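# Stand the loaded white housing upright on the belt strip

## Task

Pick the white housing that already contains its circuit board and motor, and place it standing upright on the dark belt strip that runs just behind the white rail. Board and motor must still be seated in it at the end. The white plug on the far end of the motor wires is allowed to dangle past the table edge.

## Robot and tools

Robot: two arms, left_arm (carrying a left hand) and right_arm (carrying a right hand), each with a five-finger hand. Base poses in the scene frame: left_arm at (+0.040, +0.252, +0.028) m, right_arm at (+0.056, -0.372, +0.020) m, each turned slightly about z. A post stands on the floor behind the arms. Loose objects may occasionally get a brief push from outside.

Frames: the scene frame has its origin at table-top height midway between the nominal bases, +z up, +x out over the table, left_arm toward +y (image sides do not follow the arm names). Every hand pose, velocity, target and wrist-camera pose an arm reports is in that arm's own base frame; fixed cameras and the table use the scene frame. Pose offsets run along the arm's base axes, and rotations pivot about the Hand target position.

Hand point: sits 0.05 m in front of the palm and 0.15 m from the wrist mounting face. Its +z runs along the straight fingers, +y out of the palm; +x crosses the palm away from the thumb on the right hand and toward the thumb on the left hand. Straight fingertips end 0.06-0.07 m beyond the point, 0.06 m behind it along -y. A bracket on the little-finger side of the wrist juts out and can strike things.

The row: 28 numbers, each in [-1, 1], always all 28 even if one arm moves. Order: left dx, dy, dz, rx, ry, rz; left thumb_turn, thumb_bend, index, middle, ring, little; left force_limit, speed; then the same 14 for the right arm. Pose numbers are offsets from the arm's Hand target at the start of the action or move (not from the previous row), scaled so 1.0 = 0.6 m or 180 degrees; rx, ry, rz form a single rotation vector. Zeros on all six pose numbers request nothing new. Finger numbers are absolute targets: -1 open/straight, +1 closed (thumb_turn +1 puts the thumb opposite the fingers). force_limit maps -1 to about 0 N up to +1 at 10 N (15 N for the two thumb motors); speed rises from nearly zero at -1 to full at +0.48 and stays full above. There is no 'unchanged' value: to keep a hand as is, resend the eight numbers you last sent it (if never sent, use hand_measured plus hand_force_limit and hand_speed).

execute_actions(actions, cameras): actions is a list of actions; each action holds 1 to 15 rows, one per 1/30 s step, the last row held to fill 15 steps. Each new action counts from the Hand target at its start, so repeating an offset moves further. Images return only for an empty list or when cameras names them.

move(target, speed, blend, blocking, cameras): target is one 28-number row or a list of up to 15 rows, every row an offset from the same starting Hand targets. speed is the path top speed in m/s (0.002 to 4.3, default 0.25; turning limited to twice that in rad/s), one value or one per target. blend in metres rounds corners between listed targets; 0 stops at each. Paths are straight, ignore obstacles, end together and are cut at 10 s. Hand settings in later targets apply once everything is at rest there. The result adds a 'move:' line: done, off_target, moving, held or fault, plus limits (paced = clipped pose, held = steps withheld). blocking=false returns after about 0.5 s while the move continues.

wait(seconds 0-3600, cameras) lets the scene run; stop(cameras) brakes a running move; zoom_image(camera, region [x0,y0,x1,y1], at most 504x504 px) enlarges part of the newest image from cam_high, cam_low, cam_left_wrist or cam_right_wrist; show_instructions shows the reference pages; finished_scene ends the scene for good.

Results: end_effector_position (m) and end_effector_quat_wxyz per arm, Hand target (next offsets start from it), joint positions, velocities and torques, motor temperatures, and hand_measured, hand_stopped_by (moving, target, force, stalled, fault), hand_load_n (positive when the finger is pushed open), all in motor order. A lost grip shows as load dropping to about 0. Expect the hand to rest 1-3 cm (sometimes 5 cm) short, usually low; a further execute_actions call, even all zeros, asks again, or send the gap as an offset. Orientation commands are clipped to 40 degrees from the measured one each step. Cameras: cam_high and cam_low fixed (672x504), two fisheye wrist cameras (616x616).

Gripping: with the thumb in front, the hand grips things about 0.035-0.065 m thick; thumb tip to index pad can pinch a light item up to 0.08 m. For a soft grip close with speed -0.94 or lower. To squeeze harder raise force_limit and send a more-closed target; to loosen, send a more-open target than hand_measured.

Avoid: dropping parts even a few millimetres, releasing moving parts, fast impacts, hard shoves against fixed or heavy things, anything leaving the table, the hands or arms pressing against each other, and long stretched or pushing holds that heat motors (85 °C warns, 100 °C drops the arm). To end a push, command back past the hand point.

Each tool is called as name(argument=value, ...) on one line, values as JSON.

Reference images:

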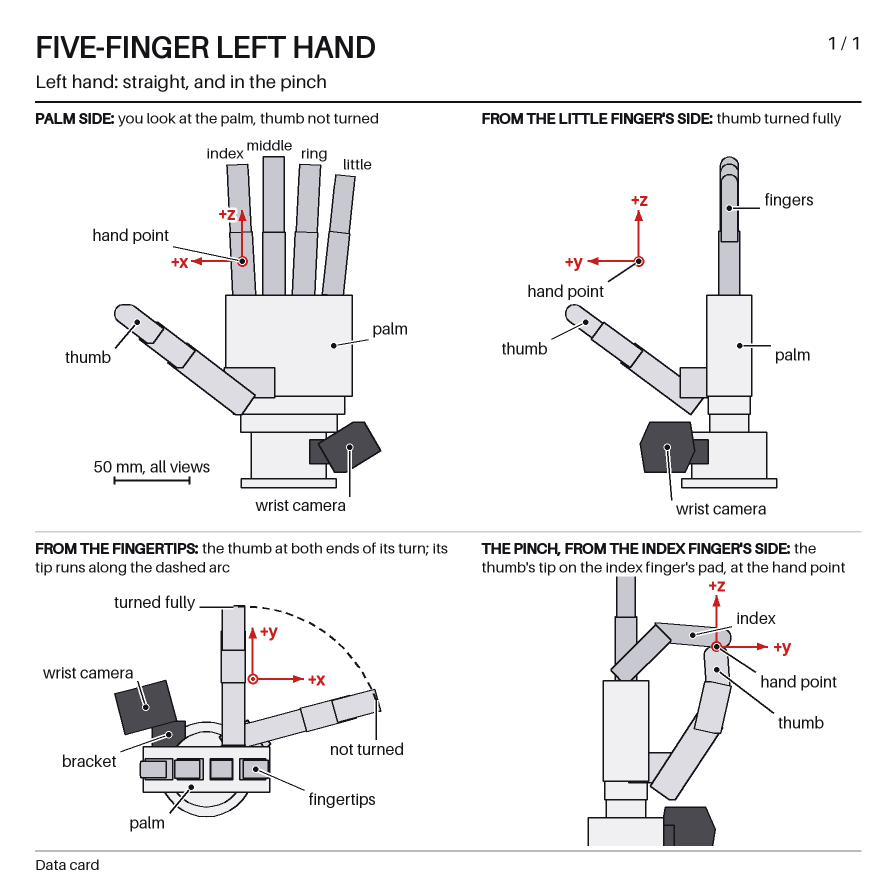

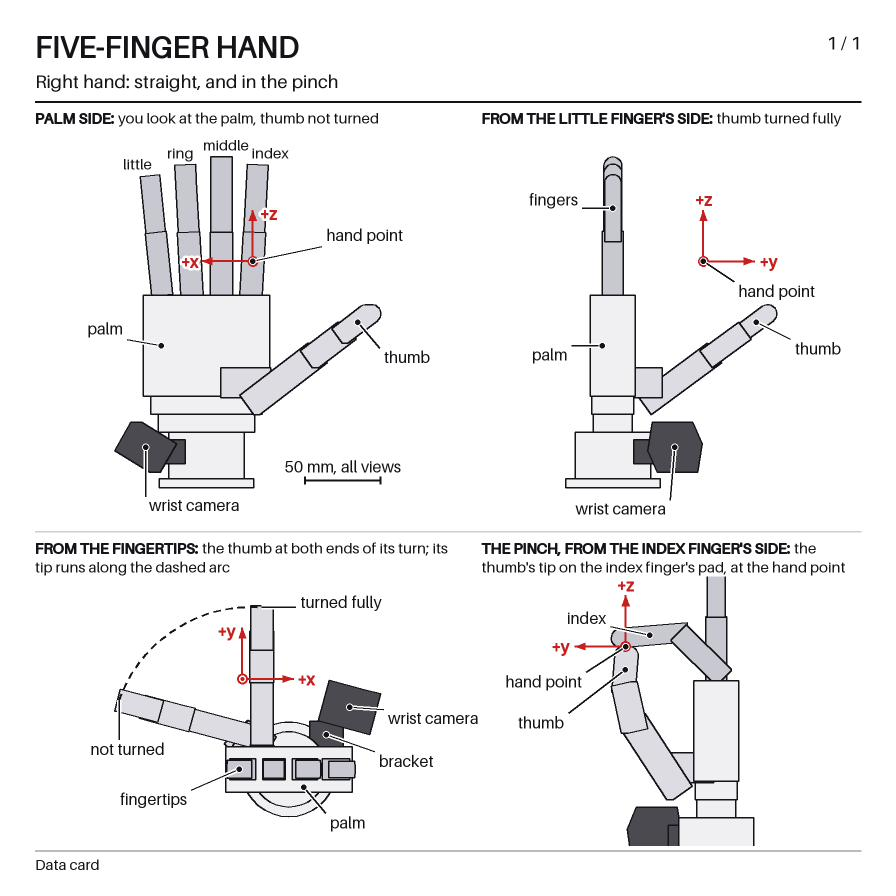

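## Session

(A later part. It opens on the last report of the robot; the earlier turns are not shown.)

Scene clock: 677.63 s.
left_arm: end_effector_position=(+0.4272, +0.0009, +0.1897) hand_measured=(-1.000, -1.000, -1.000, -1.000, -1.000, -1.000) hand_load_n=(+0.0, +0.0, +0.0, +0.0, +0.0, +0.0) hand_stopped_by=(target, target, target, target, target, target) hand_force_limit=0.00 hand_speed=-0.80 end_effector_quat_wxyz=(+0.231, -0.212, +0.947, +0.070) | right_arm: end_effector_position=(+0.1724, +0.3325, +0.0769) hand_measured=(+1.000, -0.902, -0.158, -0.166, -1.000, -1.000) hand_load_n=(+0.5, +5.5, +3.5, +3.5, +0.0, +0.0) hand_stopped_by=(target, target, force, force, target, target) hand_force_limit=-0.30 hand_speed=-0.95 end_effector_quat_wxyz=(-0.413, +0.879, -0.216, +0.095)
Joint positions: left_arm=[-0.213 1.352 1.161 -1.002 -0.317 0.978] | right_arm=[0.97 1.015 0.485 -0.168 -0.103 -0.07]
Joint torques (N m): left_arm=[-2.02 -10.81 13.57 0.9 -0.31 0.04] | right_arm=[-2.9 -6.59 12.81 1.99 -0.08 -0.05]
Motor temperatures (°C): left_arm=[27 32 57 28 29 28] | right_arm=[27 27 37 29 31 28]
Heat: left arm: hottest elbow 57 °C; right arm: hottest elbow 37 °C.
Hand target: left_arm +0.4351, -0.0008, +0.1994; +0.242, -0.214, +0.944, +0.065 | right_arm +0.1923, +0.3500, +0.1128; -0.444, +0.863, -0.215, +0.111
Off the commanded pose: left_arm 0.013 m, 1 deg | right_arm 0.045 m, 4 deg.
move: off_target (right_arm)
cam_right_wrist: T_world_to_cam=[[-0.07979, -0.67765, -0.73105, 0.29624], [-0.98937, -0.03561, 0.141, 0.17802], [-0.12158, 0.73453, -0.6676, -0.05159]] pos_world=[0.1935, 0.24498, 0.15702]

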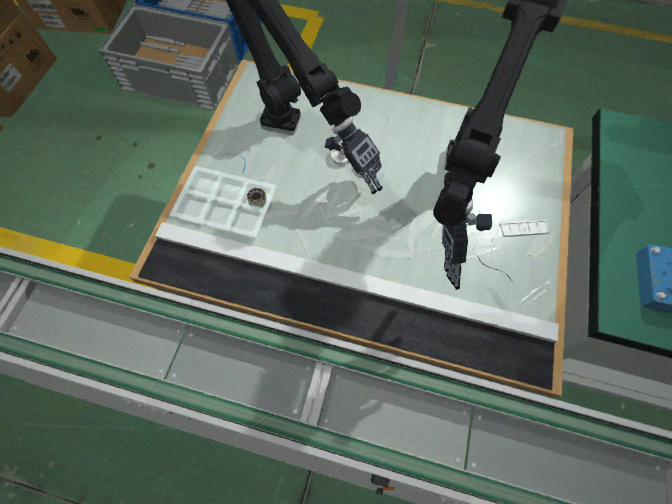

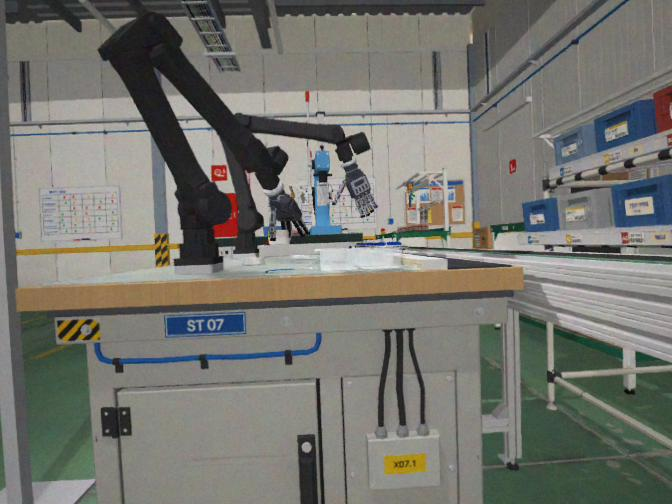

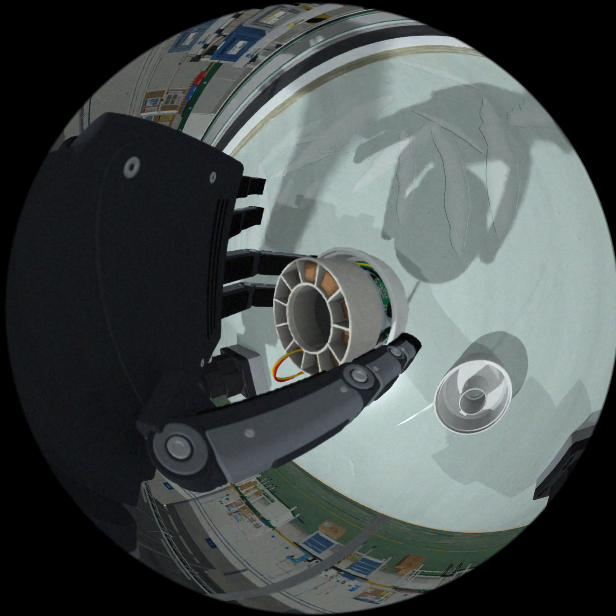

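move(target=[[0,0,0,0,0,0,-1,-1,-1,-1,-1,-1,0,-0.8, 0.05,-0.02,0.112,0,0,0,1,-0.9,0.0,0.0,-1,-1,-0.3,-0.95],[0,0,0,0,0,0,-1,-1,-1,-1,-1,-1,0,-0.8, 0.604,-0.223,0.112,0,0,0,1,-0.9,0.0,0.0,-1,-1,-0.3,-0.95]], cameras=["cam_high","cam_low","cam_right_wrist"], speed=0.12, blend=[0.03,0])

zoom_image(camera="cam_right_wrist", region=[220, 220, 470, 380])

Scene clock: 760.47 s.
left_arm: end_effector_position=(+0.4272, +0.0009, +0.1897) hand_measured=(-1.000, -1.000, -1.000, -1.000, -1.000, -1.000) hand_load_n=(+0.0, +0.0, +0.0, +0.0, +0.0, +0.0) hand_stopped_by=(target, target, target, target, target, target) hand_force_limit=0.00 hand_speed=-0.80 end_effector_quat_wxyz=(+0.231, -0.212, +0.947, +0.070) | right_arm: end_effector_position=(+0.5307, +0.2177, +0.1588) hand_measured=(+1.000, -0.902, -0.158, -0.166, -1.000, -1.000) hand_load_n=(+0.0, +5.5, +3.0, +3.5, +0.0, +0.0) hand_stopped_by=(target, target, force, force, target, target) hand_force_limit=-0.30 hand_speed=-0.95 end_effector_quat_wxyz=(-0.435, +0.868, -0.223, +0.091)
Joint positions: left_arm=[-0.213 1.352 1.161 -1.002 -0.317 0.978] | right_arm=[0.188 1.625 1.295 -0.573 -0.69 -0.633]
Joint torques (N m): left_arm=[-1.67 -10.81 13.59 0.84 -0.31 0.03] | right_arm=[-2.49 -15.44 13.45 1.51 -0.63 -0.06]
Motor temperatures (°C): left_arm=[27 32 58 28 28 28] | right_arm=[27 27 47 28 31 28]
Heat: left arm: hottest elbow 58 °C; right arm: hottest elbow 47 °C.
Hand target: left_arm +0.4351, -0.0008, +0.1994; +0.242, -0.214, +0.944, +0.065 | right_arm +0.5547, +0.2162, +0.1799; -0.444, +0.863, -0.215, +0.111
Off the commanded pose: left_arm 0.013 m, 1 deg | right_arm 0.032 m, 3 deg.
move: off_target (right_arm)
cam_right_wrist: T_world_to_cam=[[-0.08609, -0.63973, -0.76376, 0.30713], [-0.98947, -0.03461, 0.14053, 0.5169], [-0.11634, 0.76782, -0.63002, 0.11502]] pos_world=[0.55128, 0.12606, 0.2344]

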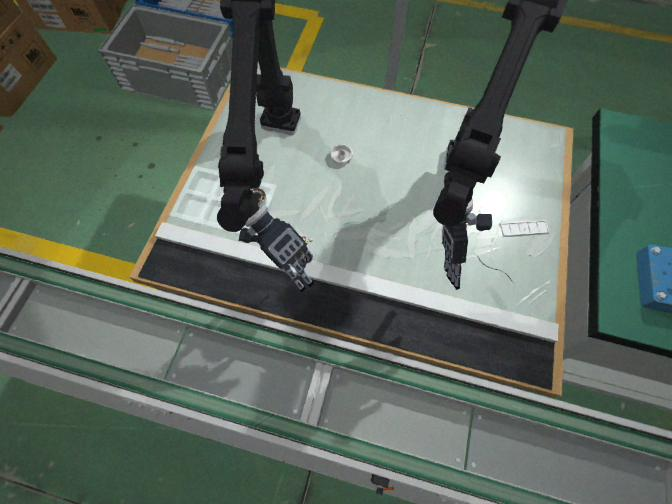

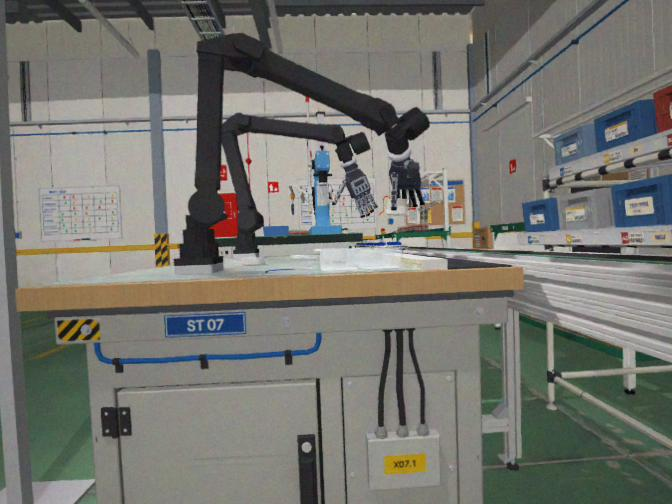

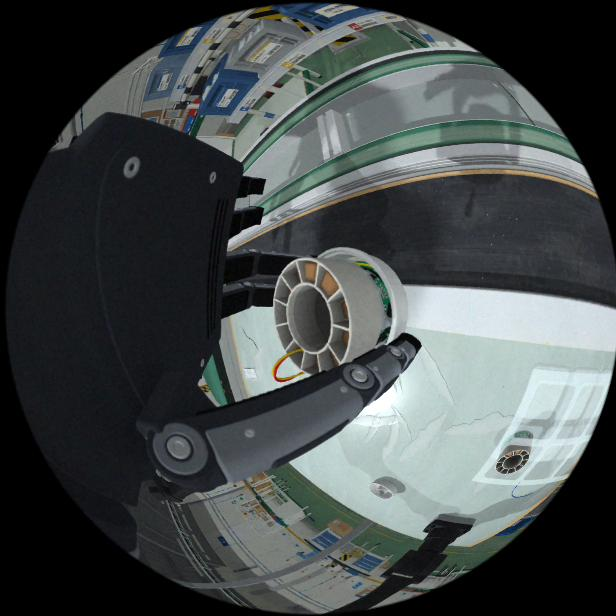

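Scaled by 2.016 from the camera's image (finer frame: 880x880).

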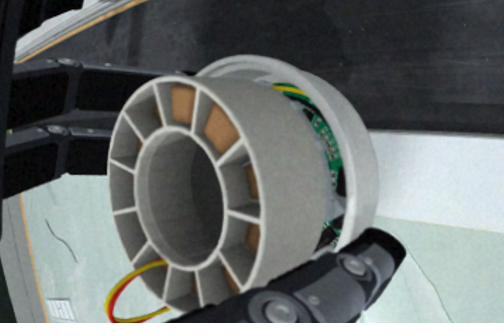

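zoom_image(camera="cam_high", region=[230, 200, 340, 310])

zoom_image(camera="cam_low", region=[370, 140, 450, 230])

Scaled by 4.582 from the camera's image (finer frame: 960x720).

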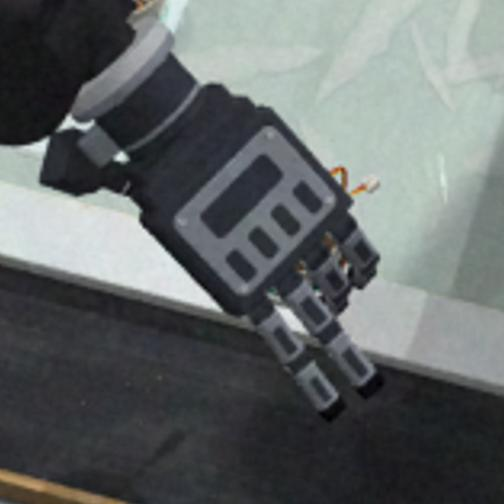

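Scaled by 5.600 from the camera's image (finer frame: 960x720).

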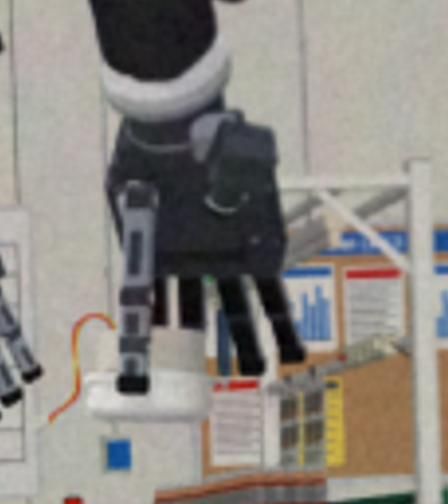

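move(target=[[0,0,0,0,0,0,-1,-1,-1,-1,-1,-1,0,-0.8, 0.0795,-0.0027,0,0.007,-0.0156,0,1,-0.9,0.0,0.0,-1,-1,-0.3,-0.95],[0,0,0,0,0,0,-1,-1,-1,-1,-1,-1,0,-0.8, 0.0795,-0.0027,-0.145,0.007,-0.0156,0,1,-0.9,0.0,0.0,-1,-1,-0.3,-0.95]], cameras=["cam_high","cam_low","cam_right_wrist"], speed=0.1, blend=[0.02,0])

zoom_image(camera="cam_high", region=[230, 210, 340, 320])

zoom_image(camera="cam_low", region=[380, 190, 440, 260])

zoom_image(camera="cam_right_wrist", region=[220, 220, 470, 380])

Scene clock: 817.47 s.
left_arm: end_effector_position=(+0.4272, +0.0009, +0.1897) hand_measured=(-1.000, -1.000, -1.000, -1.000, -1.000, -1.000) hand_load_n=(+0.0, +0.0, +0.0, +0.0, +0.0, +0.0) hand_stopped_by=(target, target, target, target, target, target) hand_force_limit=0.00 hand_speed=-0.80 end_effector_quat_wxyz=(+0.231, -0.212, +0.947, +0.070) | right_arm: end_effector_position=(+0.5984, +0.2217, +0.0982) hand_measured=(+1.000, -0.902, -0.158, -0.166, -1.000, -1.000) hand_load_n=(+0.5, +5.5, +3.5, +3.5, +0.0, +0.0) hand_stopped_by=(target, target, force, force, target, target) hand_force_limit=-0.30 hand_speed=-0.95 end_effector_quat_wxyz=(-0.457, +0.857, -0.203, +0.125)
Joint positions: left_arm=[-0.213 1.352 1.161 -1.002 -0.317 0.978] | right_arm=[0.169 1.812 1.346 -0.35 -0.714 -0.644]
Joint torques (N m): left_arm=[-1.73 -10.93 13.52 0.87 -0.31 0.04] | right_arm=[-2.55 -18.37 7.8 2.35 -0.62 -0.02]
Motor temperatures (°C): left_arm=[27 32 59 28 28 28] | right_arm=[27 29 55 28 31 28]
Heat: left arm: hottest elbow 59 °C; right arm: hottest elbow 55 °C.
Hand target: left_arm +0.4351, -0.0008, +0.1994; +0.242, -0.214, +0.944, +0.065 | right_arm +0.6024, +0.2145, +0.0929; -0.458, +0.855, -0.205, +0.129
Off the commanded pose: left_arm 0.013 m, 1 deg | right_arm 0.010 m, 1 deg.
move: done
cam_right_wrist: T_world_to_cam=[[-0.01479, -0.61686, -0.78694, 0.2239], [-0.99789, -0.0407, 0.05065, 0.60774], [-0.06327, 0.78602, -0.61495, 0.04435]] pos_world=[0.61257, 0.12799, 0.17269]

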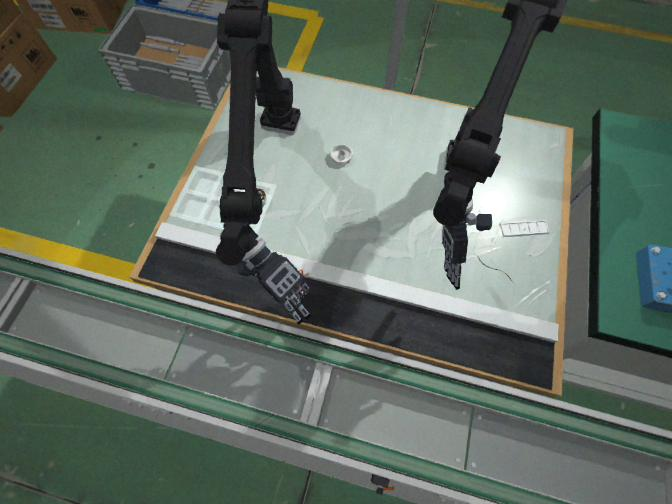

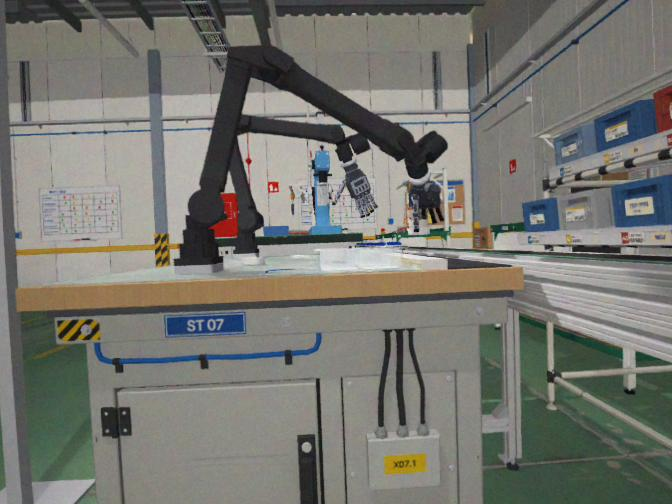

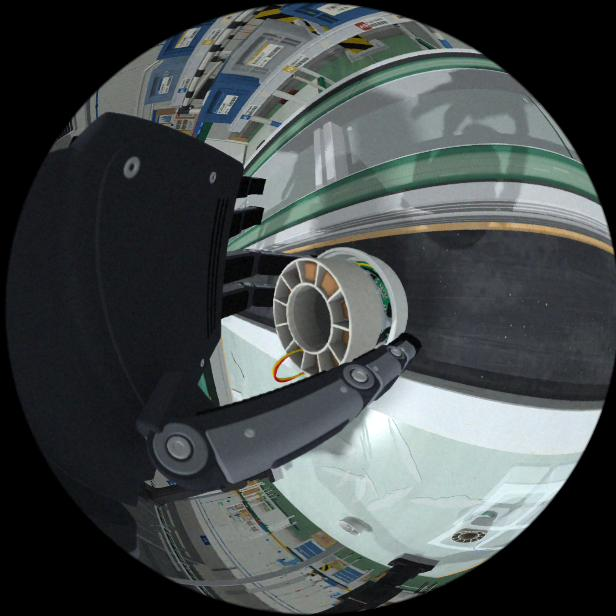

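Scaled by 4.582 from the camera's image (finer frame: 960x720).

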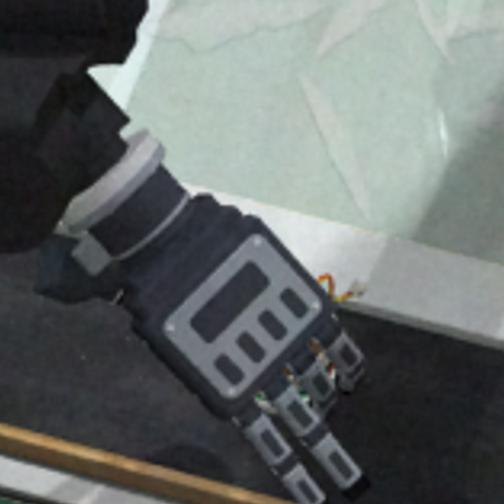

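Scaled by 7.200 from the camera's image (finer frame: 960x720).

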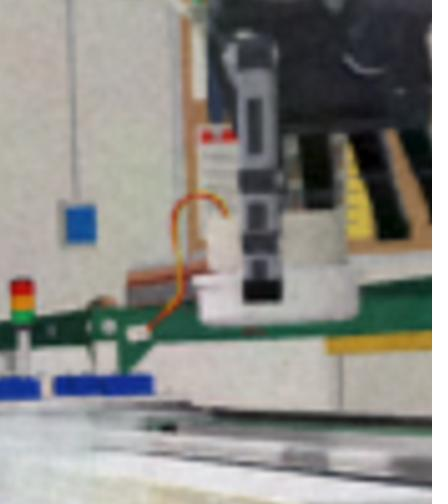

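Scaled by 2.016 from the camera's image (finer frame: 880x880).

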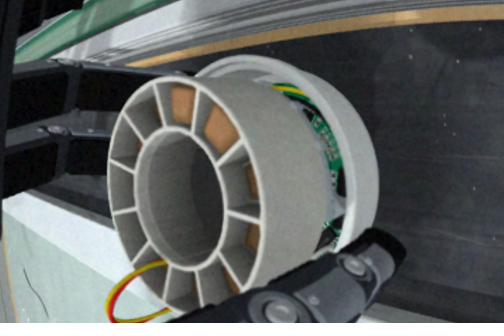

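move(target=[0,0,0,0,0,0,-1,-1,-1,-1,-1,-1,0,-0.8,-0.0367,0,-0.025,0,0,0,1,-0.9,0.0,0.0,-1,-1,-0.3,-0.95], speed=0.05, cameras=["cam_high","cam_low"])

Scene clock: 849.83 s.
left_arm: end_effector_position=(+0.4272, +0.0009, +0.1897) hand_measured=(-1.000, -1.000, -1.000, -1.000, -1.000, -1.000) hand_load_n=(+0.0, +0.0, +0.0, +0.0, +0.0, +0.0) hand_stopped_by=(target, target, target, target, target, target) hand_force_limit=0.00 hand_speed=-0.80 end_effector_quat_wxyz=(+0.231, -0.212, +0.947, +0.070) | right_arm: end_effector_position=(+0.5774, +0.2180, +0.0666) hand_measured=(+1.000, -0.902, -0.158, -0.166, -1.000, -1.000) hand_load_n=(+0.5, +5.5, +3.5, +3.5, +0.0, +0.0) hand_stopped_by=(target, target, force, force, target, target) hand_force_limit=-0.30 hand_speed=-0.95 end_effector_quat_wxyz=(-0.453, +0.859, -0.208, +0.116)
Joint positions: left_arm=[-0.213 1.352 1.161 -1.002 -0.317 0.978] | right_arm=[0.169 1.812 1.258 -0.287 -0.714 -0.644]
Joint torques (N m): left_arm=[-1.96 -10.93 13.56 0.85 -0.29 0.03] | right_arm=[-1.9 -20.54 7.21 2.33 -0.45 0.04]
Motor temperatures (°C): left_arm=[27 32 59 28 28 28] | right_arm=[27 31 47 28 31 28]
Heat: left arm: hottest elbow 59 °C; right arm: hottest elbow 47 °C.
Hand target: left_arm +0.4351, -0.0008, +0.1994; +0.242, -0.214, +0.944, +0.065 | right_arm +0.5803, +0.2145, +0.0778; -0.458, +0.855, -0.205, +0.129
Off the commanded pose: left_arm 0.013 m, 1 deg | right_arm 0.012 m, 2 deg.
move: off_target (right_arm)

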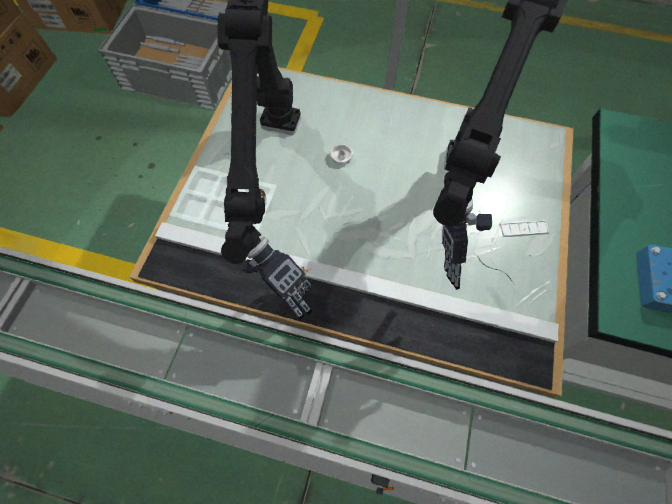

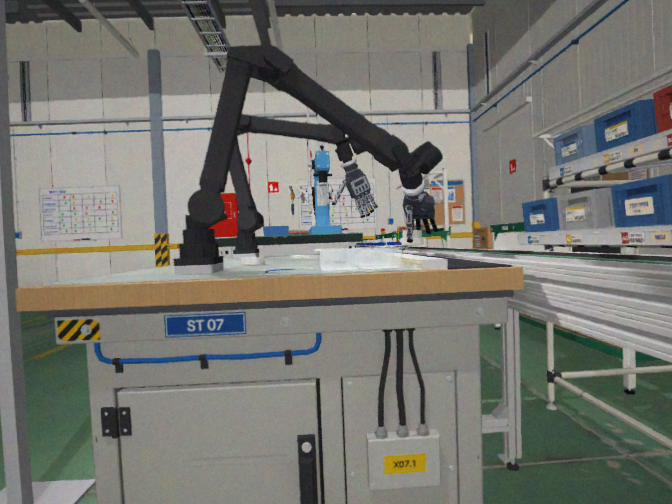

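zoom_image(camera="cam_low", region=[380, 200, 440, 270])

zoom_image(camera="cam_high", region=[240, 220, 360, 340])

Scaled by 7.200 from the camera's image (finer frame: 960x720).

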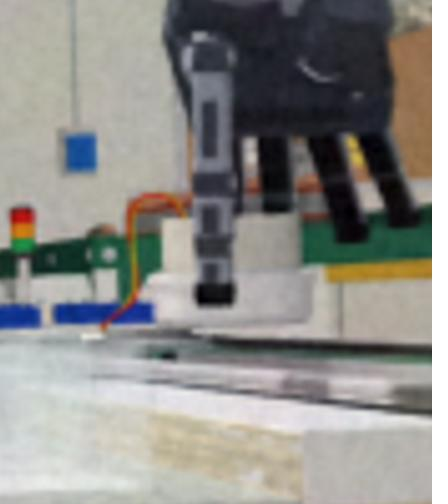

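Scaled by 4.200 from the camera's image (finer frame: 960x720).

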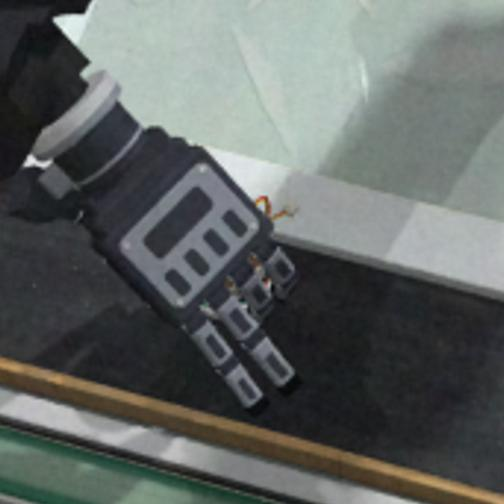

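move(target=[0,0,0,0,0,0,-1,-1,-1,-1,-1,-1,0,-0.8,0,0,-0.0333,0,0,0,1,-0.9,0.0,0.0,-1,-1,-0.3,-0.95], speed=0.04, cameras=["cam_high","cam_low"])

zoom_image(camera="cam_low", region=[390, 220, 430, 260])

Scene clock: 894.00 s.
left_arm: end_effector_position=(+0.4272, +0.0009, +0.1897) hand_measured=(-1.000, -1.000, -1.000, -1.000, -1.000, -1.000) hand_load_n=(+0.0, -0.5, +0.0, +0.0, +0.0, +0.0) hand_stopped_by=(target, target, target, target, target, target) hand_force_limit=0.00 hand_speed=-0.80 end_effector_quat_wxyz=(+0.231, -0.212, +0.947, +0.070) | right_arm: end_effector_position=(+0.5794, +0.2184, +0.0631) hand_measured=(+1.000, -0.902, -0.158, -0.166, -1.000, -1.000) hand_load_n=(+0.5, +6.0, +3.0, +3.0, +0.0, +0.0) hand_stopped_by=(target, target, force, force, target, target) hand_force_limit=-0.30 hand_speed=-0.95 end_effector_quat_wxyz=(-0.458, +0.856, -0.202, +0.127)
Joint positions: left_arm=[-0.213 1.352 1.161 -1.002 -0.317 0.978] | right_arm=[0.169 1.812 1.238 -0.238 -0.714 -0.644]
Joint torques (N m): left_arm=[-1.96 -10.93 13.6 0.84 -0.3 0.04] | right_arm=[-2.26 -18.02 7.09 2.39 -0.45 0.03]
Motor temperatures (°C): left_arm=[27 32 59 28 28 28] | right_arm=[27 33 42 28 31 28]
Heat: left arm: hottest elbow 59 °C; right arm: hottest elbow 42 °C.
Hand target: left_arm +0.4351, -0.0008, +0.1994; +0.242, -0.214, +0.944, +0.065 | right_arm +0.5803, +0.2145, +0.0579; -0.458, +0.855, -0.205, +0.129
Off the commanded pose: left_arm 0.013 m, 1 deg | right_arm 0.007 m, 0 deg.
move: done

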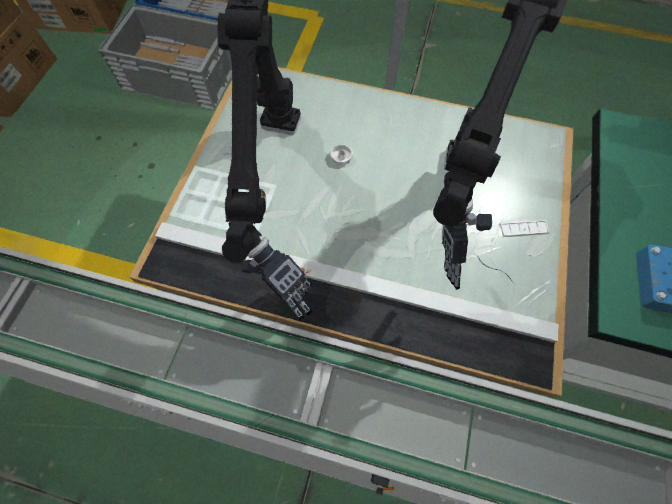

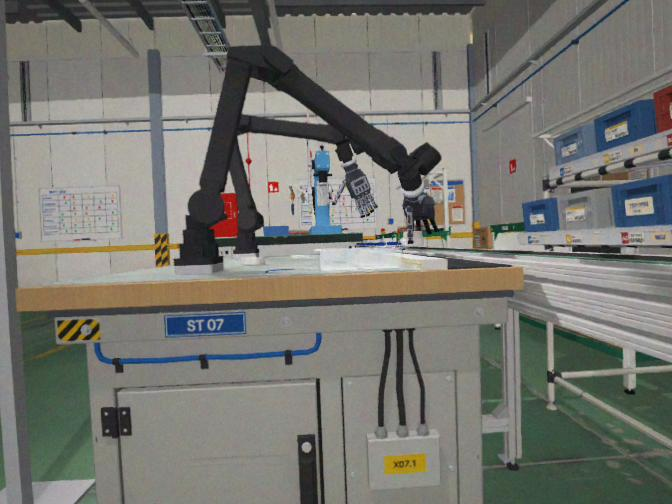

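Scaled by 12.600 from the camera's image (finer frame: 960x720).

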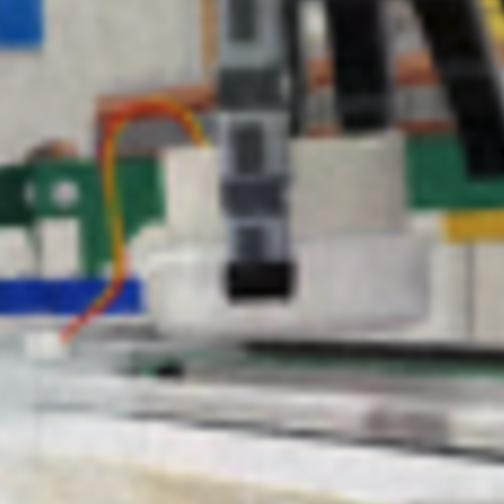

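move(target=[0,0,0,0,0,0,-1,-1,-1,-1,-1,-1,0,-0.8,0,0,-0.0333,-0.003,0.0144,0.0036,1,-0.9,0.0,0.0,-1,-1,-0.3,-0.95], speed=0.04, cameras=["cam_low"])

zoom_image(camera="cam_low", region=[390, 220, 430, 260])

Scene clock: 909.30 s.
left_arm: end_effector_position=(+0.4272, +0.0009, +0.1897) hand_measured=(-1.000, -1.000, -1.000, -1.000, -1.000, -1.000) hand_load_n=(+0.0, +0.0, +0.0, +0.0, +0.0, +0.0) hand_stopped_by=(target, target, target, target, target, target) hand_force_limit=0.00 hand_speed=-0.80 end_effector_quat_wxyz=(+0.231, -0.212, +0.947, +0.070) | right_arm: end_effector_position=(+0.5737, +0.2176, +0.0379) hand_measured=(+1.000, -0.902, -0.158, -0.166, -1.000, -1.000) hand_load_n=(+0.0, +5.5, +3.5, +3.5, +0.0, +0.0) hand_stopped_by=(target, target, force, force, target, target) hand_force_limit=-0.30 hand_speed=-0.95 end_effector_quat_wxyz=(-0.449, +0.862, -0.211, +0.106)
Joint positions: left_arm=[-0.213 1.352 1.161 -1.002 -0.317 0.978] | right_arm=[0.169 1.853 1.238 -0.25 -0.716 -0.649]
Joint torques (N m): left_arm=[-1.79 -10.87 13.6 0.94 -0.3 0.05] | right_arm=[-2.26 -17.85 8.8 1.54 -0.63 -0.06]
Motor temperatures (°C): left_arm=[27 32 60 28 28 28] | right_arm=[27 33 42 28 31 28]
Heat: left arm: hottest elbow 60 °C; right arm: hottest elbow 42 °C.
Hand target: left_arm +0.4351, -0.0008, +0.1994; +0.242, -0.214, +0.944, +0.065 | right_arm +0.5804, +0.2145, +0.0379; -0.450, +0.861, -0.210, +0.108
Off the commanded pose: left_arm 0.013 m, 1 deg | right_arm 0.007 m, 0 deg.
move: done

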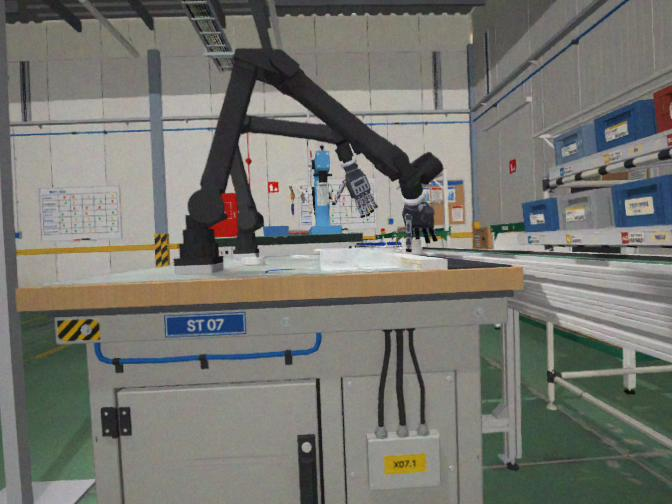

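Scaled by 12.600 from the camera's image (finer frame: 960x720).

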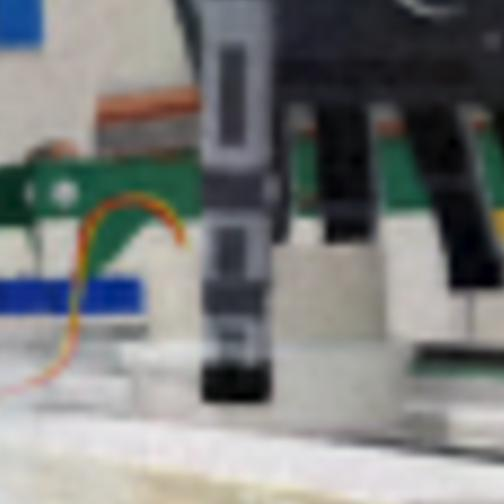

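execute_actions(actions=[])

zoom_image(camera="cam_high", region=[270, 240, 330, 320])

zoom_image(camera="cam_right_wrist", region=[180, 200, 480, 500])

Scene clock: 926.30 s.
left_arm: end_effector_position=(+0.4272, +0.0009, +0.1897) hand_measured=(-1.000, -1.000, -1.000, -1.000, -1.000, -1.000) hand_load_n=(+0.0, +0.0, +0.0, +0.0, +0.0, +0.0) hand_stopped_by=(target, target, target, target, target, target) hand_force_limit=0.00 hand_speed=-0.80 end_effector_quat_wxyz=(+0.231, -0.212, +0.947, +0.070) | right_arm: end_effector_position=(+0.5737, +0.2175, +0.0379) hand_measured=(+1.000, -0.902, -0.158, -0.166, -1.000, -1.000) hand_load_n=(+0.0, +5.5, +3.0, +3.5, +0.0, +0.0) hand_stopped_by=(target, target, force, force, target, target) hand_force_limit=-0.30 hand_speed=-0.95 end_effector_quat_wxyz=(-0.449, +0.862, -0.210, +0.106)
Joint positions: left_arm=[-0.213 1.352 1.161 -1.002 -0.317 0.978] | right_arm=[0.169 1.853 1.238 -0.25 -0.716 -0.649]
Joint velocities: within noise
Joint torques (N m): left_arm=[-1.96 -10.99 13.59 0.91 -0.31 0.03] | right_arm=[-2.26 -17.79 8.79 1.61 -0.63 -0.05]
Motor temperatures (°C): left_arm=[27 32 60 28 28 28] | right_arm=[27 33 42 28 31 28]
Heat: left arm: hottest elbow 60 °C; right arm: hottest elbow 42 °C.
Hand target: left_arm +0.4351, -0.0008, +0.1994; +0.242, -0.214, +0.944, +0.065 | right_arm +0.5804, +0.2145, +0.0379; -0.450, +0.861, -0.210, +0.108
Off the commanded pose: left_arm 0.013 m, 1 deg | right_arm 0.007 m, 0 deg.
camera_calibration:
cam_right_wrist: T_world_to_cam=[[-0.04643, -0.62379, -0.78021, 0.19281], [-0.99453, -0.04433, 0.09463, 0.58313], [-0.09361, 0.78033, -0.61832, 0.0277]] pos_world=[0.59149, 0.1245, 0.11238]

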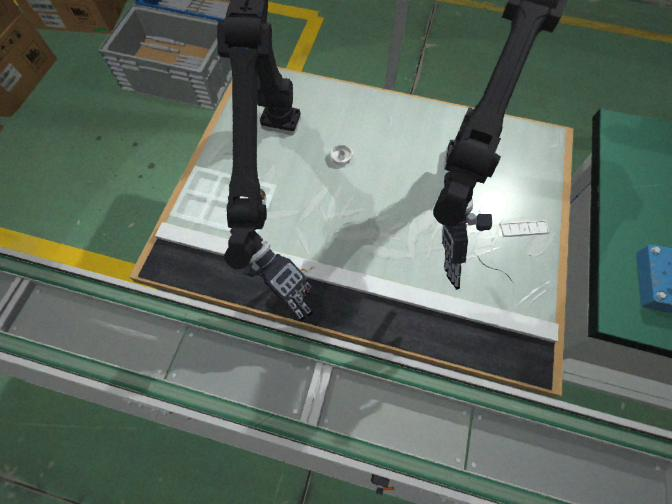

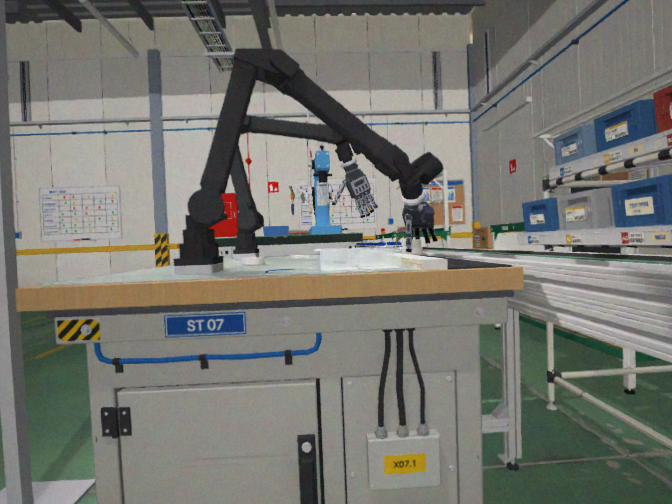

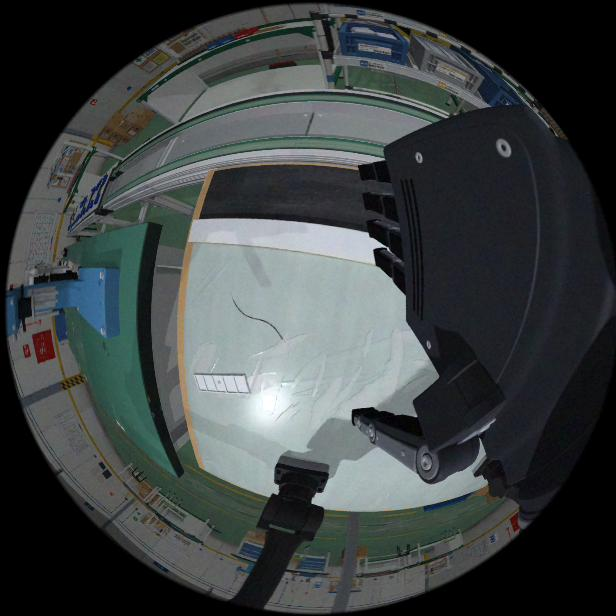

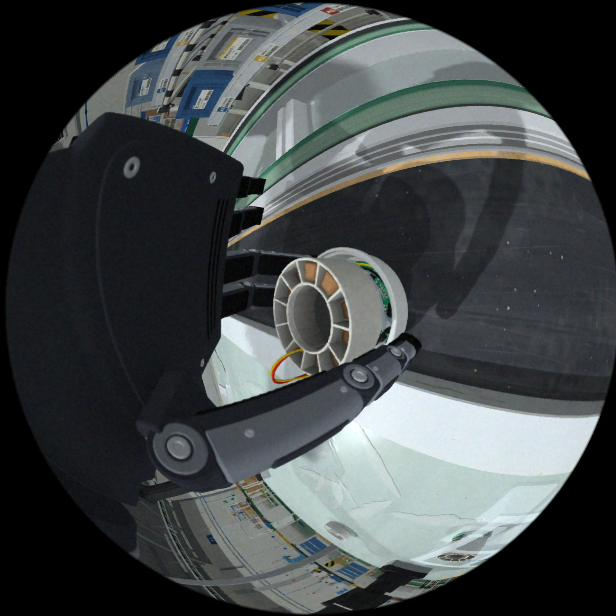

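Scaled by 6.300 from the camera's image (finer frame: 960x720).

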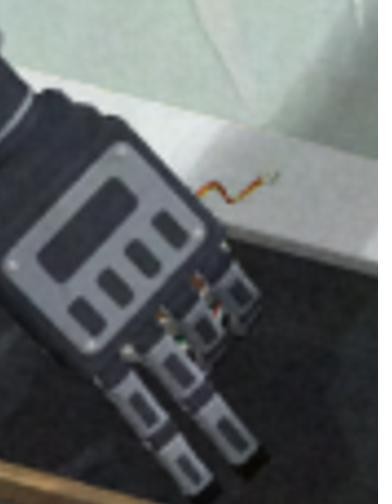

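Scaled by 1.680 from the camera's image (finer frame: 880x880).

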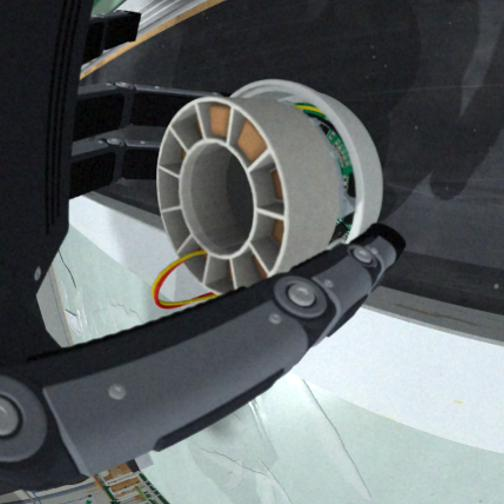

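move(target=[0,0,0,0,0,0,-1,-1,-1,-1,-1,-1,0,-0.8,0.0133,0,-0.0117,0,0,0,1,-0.9,0.0,0.0,-1,-1,-0.3,-0.95], speed=0.03, cameras=["cam_low"])

zoom_image(camera="cam_low", region=[390, 220, 430, 260])

Scene clock: 945.13 s.
left_arm: end_effector_position=(+0.4272, +0.0009, +0.1897) hand_measured=(-1.000, -1.000, -1.000, -1.000, -1.000, -1.000) hand_load_n=(+0.0, +0.0, +0.0, +0.0, +0.0, +0.0) hand_stopped_by=(target, target, target, target, target, target) hand_force_limit=0.00 hand_speed=-0.80 end_effector_quat_wxyz=(+0.231, -0.212, +0.947, +0.070) | right_arm: end_effector_position=(+0.5715, +0.2177, +0.0264) hand_measured=(+1.000, -0.902, -0.158, -0.166, -1.000, -1.000) hand_load_n=(+0.0, +5.5, +3.5, +3.5, +0.0, +0.0) hand_stopped_by=(target, target, force, force, target, target) hand_force_limit=-0.30 hand_speed=-0.95 end_effector_quat_wxyz=(-0.447, +0.863, -0.213, +0.097)
Joint positions: left_arm=[-0.213 1.352 1.161 -1.002 -0.317 0.978] | right_arm=[0.169 1.874 1.238 -0.25 -0.72 -0.651]
Joint torques (N m): left_arm=[-2.14 -10.93 13.56 0.91 -0.3 0.04] | right_arm=[-2.32 -17.73 10.21 1.72 -0.53 -0.05]
Motor temperatures (°C): left_arm=[27 32 60 28 28 28] | right_arm=[27 33 43 28 31 28]
Heat: left arm: hottest elbow 60 °C; right arm: hottest elbow 43 °C.
Hand target: left_arm +0.4351, -0.0008, +0.1994; +0.242, -0.214, +0.944, +0.065 | right_arm +0.5884, +0.2145, +0.0308; -0.450, +0.861, -0.210, +0.108
Off the commanded pose: left_arm 0.013 m, 1 deg | right_arm 0.018 m, 1 deg.
move: off_target (right_arm)

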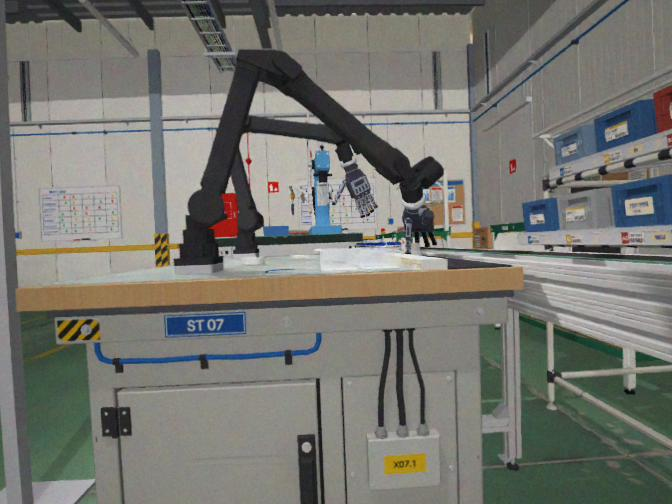

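Scaled by 12.600 from the camera's image (finer frame: 960x720).

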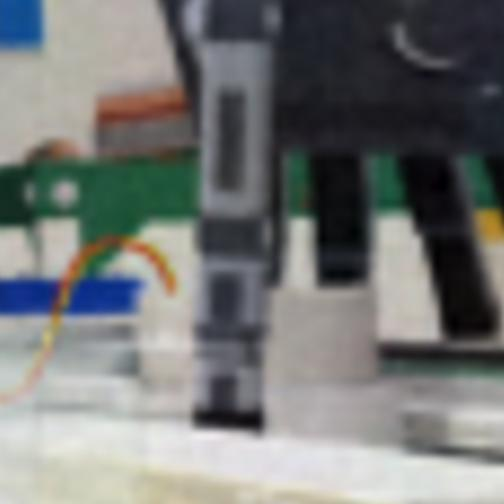

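execute_actions(actions=[], cameras=["cam_high","cam_right_wrist","cam_low"])

zoom_image(camera="cam_right_wrist", region=[240, 220, 440, 420])

zoom_image(camera="cam_low", region=[380, 225, 440, 285])

Scene clock: 957.50 s.
left_arm: end_effector_position=(+0.4272, +0.0009, +0.1897) hand_measured=(-1.000, -1.000, -1.000, -1.000, -1.000, -1.000) hand_load_n=(+0.0, +0.0, +0.0, +0.0, +0.0, +0.0) hand_stopped_by=(target, target, target, target, target, target) hand_force_limit=0.00 hand_speed=-0.80 end_effector_quat_wxyz=(+0.231, -0.212, +0.947, +0.070) | right_arm: end_effector_position=(+0.5715, +0.2177, +0.0264) hand_measured=(+1.000, -0.902, -0.158, -0.166, -1.000, -1.000) hand_load_n=(+0.0, +5.5, +3.0, +3.0, +0.0, +0.0) hand_stopped_by=(target, target, force, force, target, target) hand_force_limit=-0.30 hand_speed=-0.95 end_effector_quat_wxyz=(-0.447, +0.863, -0.213, +0.097)
Joint positions: left_arm=[-0.213 1.352 1.161 -1.002 -0.317 0.978] | right_arm=[0.169 1.874 1.238 -0.25 -0.72 -0.651]
Joint velocities: within noise
Joint torques (N m): left_arm=[-2.08 -10.87 13.59 0.87 -0.31 0.02] | right_arm=[-2.2 -17.67 10.18 1.69 -0.55 -0.04]
Motor temperatures (°C): left_arm=[27 32 60 28 28 28] | right_arm=[27 32 44 28 31 28]
Heat: left arm: hottest elbow 60 °C; right arm: hottest elbow 44 °C.
Hand target: left_arm +0.4351, -0.0008, +0.1994; +0.242, -0.214, +0.944, +0.065 | right_arm +0.5884, +0.2145, +0.0308; -0.450, +0.861, -0.210, +0.108
Off the commanded pose: left_arm 0.013 m, 1 deg | right_arm 0.018 m, 1 deg.
camera_calibration:
cam_right_wrist: T_world_to_cam=[[-0.059, -0.62493, -0.77845, 0.19126], [-0.99239, -0.04773, 0.11353, 0.58107], [-0.1081, 0.77922, -0.61735, 0.02882]] pos_world=[0.59104, 0.1248, 0.10071]
Images, in order (width x height): cam_high 672x504, cam_low 672x504, cam_right_wrist 616x616.

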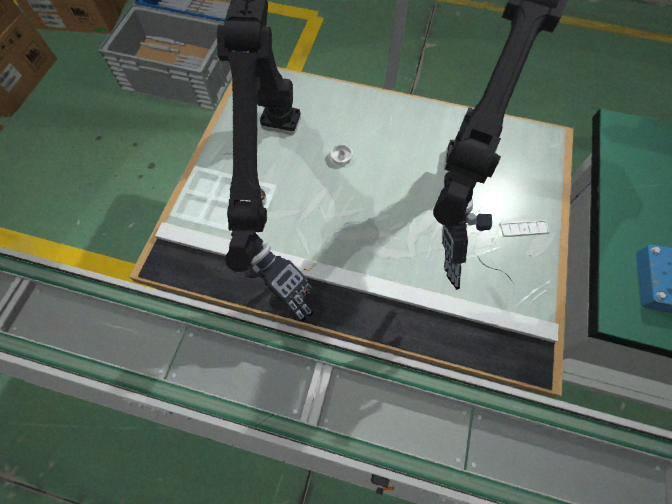

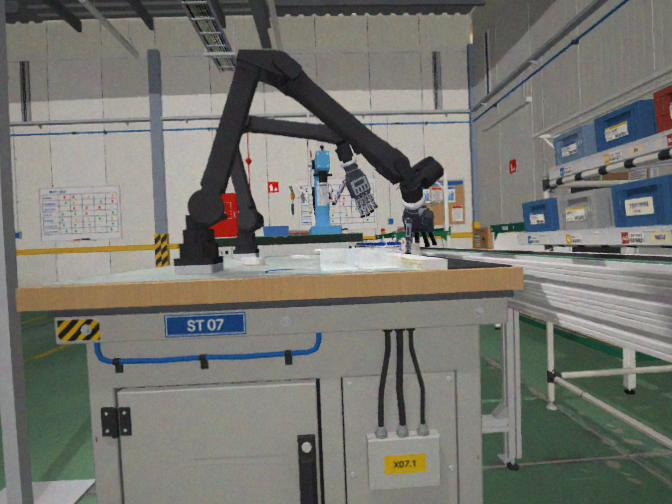

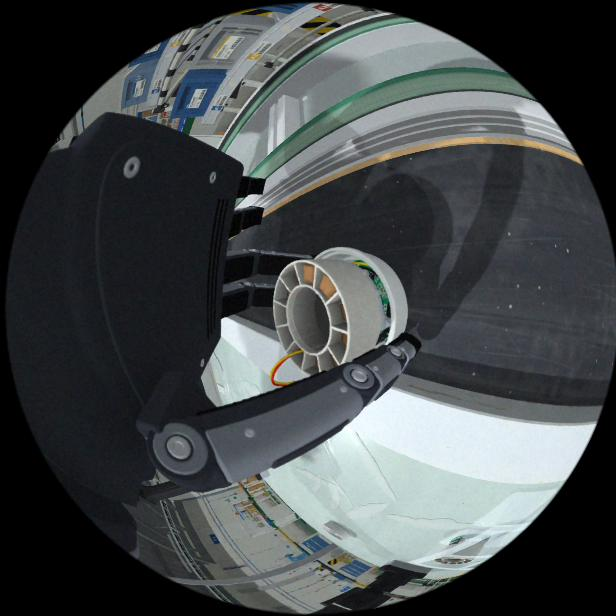

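Scaled by 2.520 from the camera's image (finer frame: 880x880).

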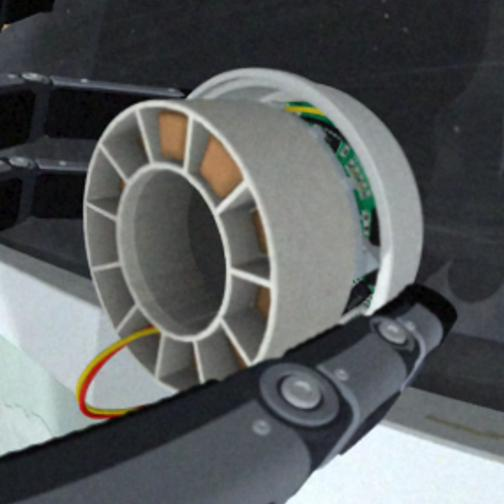

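Scaled by 8.400 from the camera's image (finer frame: 960x720).

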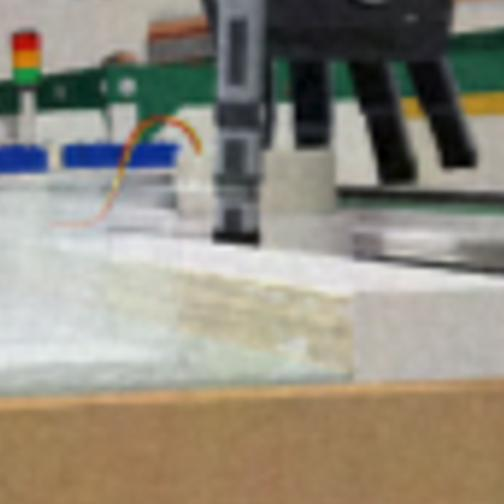

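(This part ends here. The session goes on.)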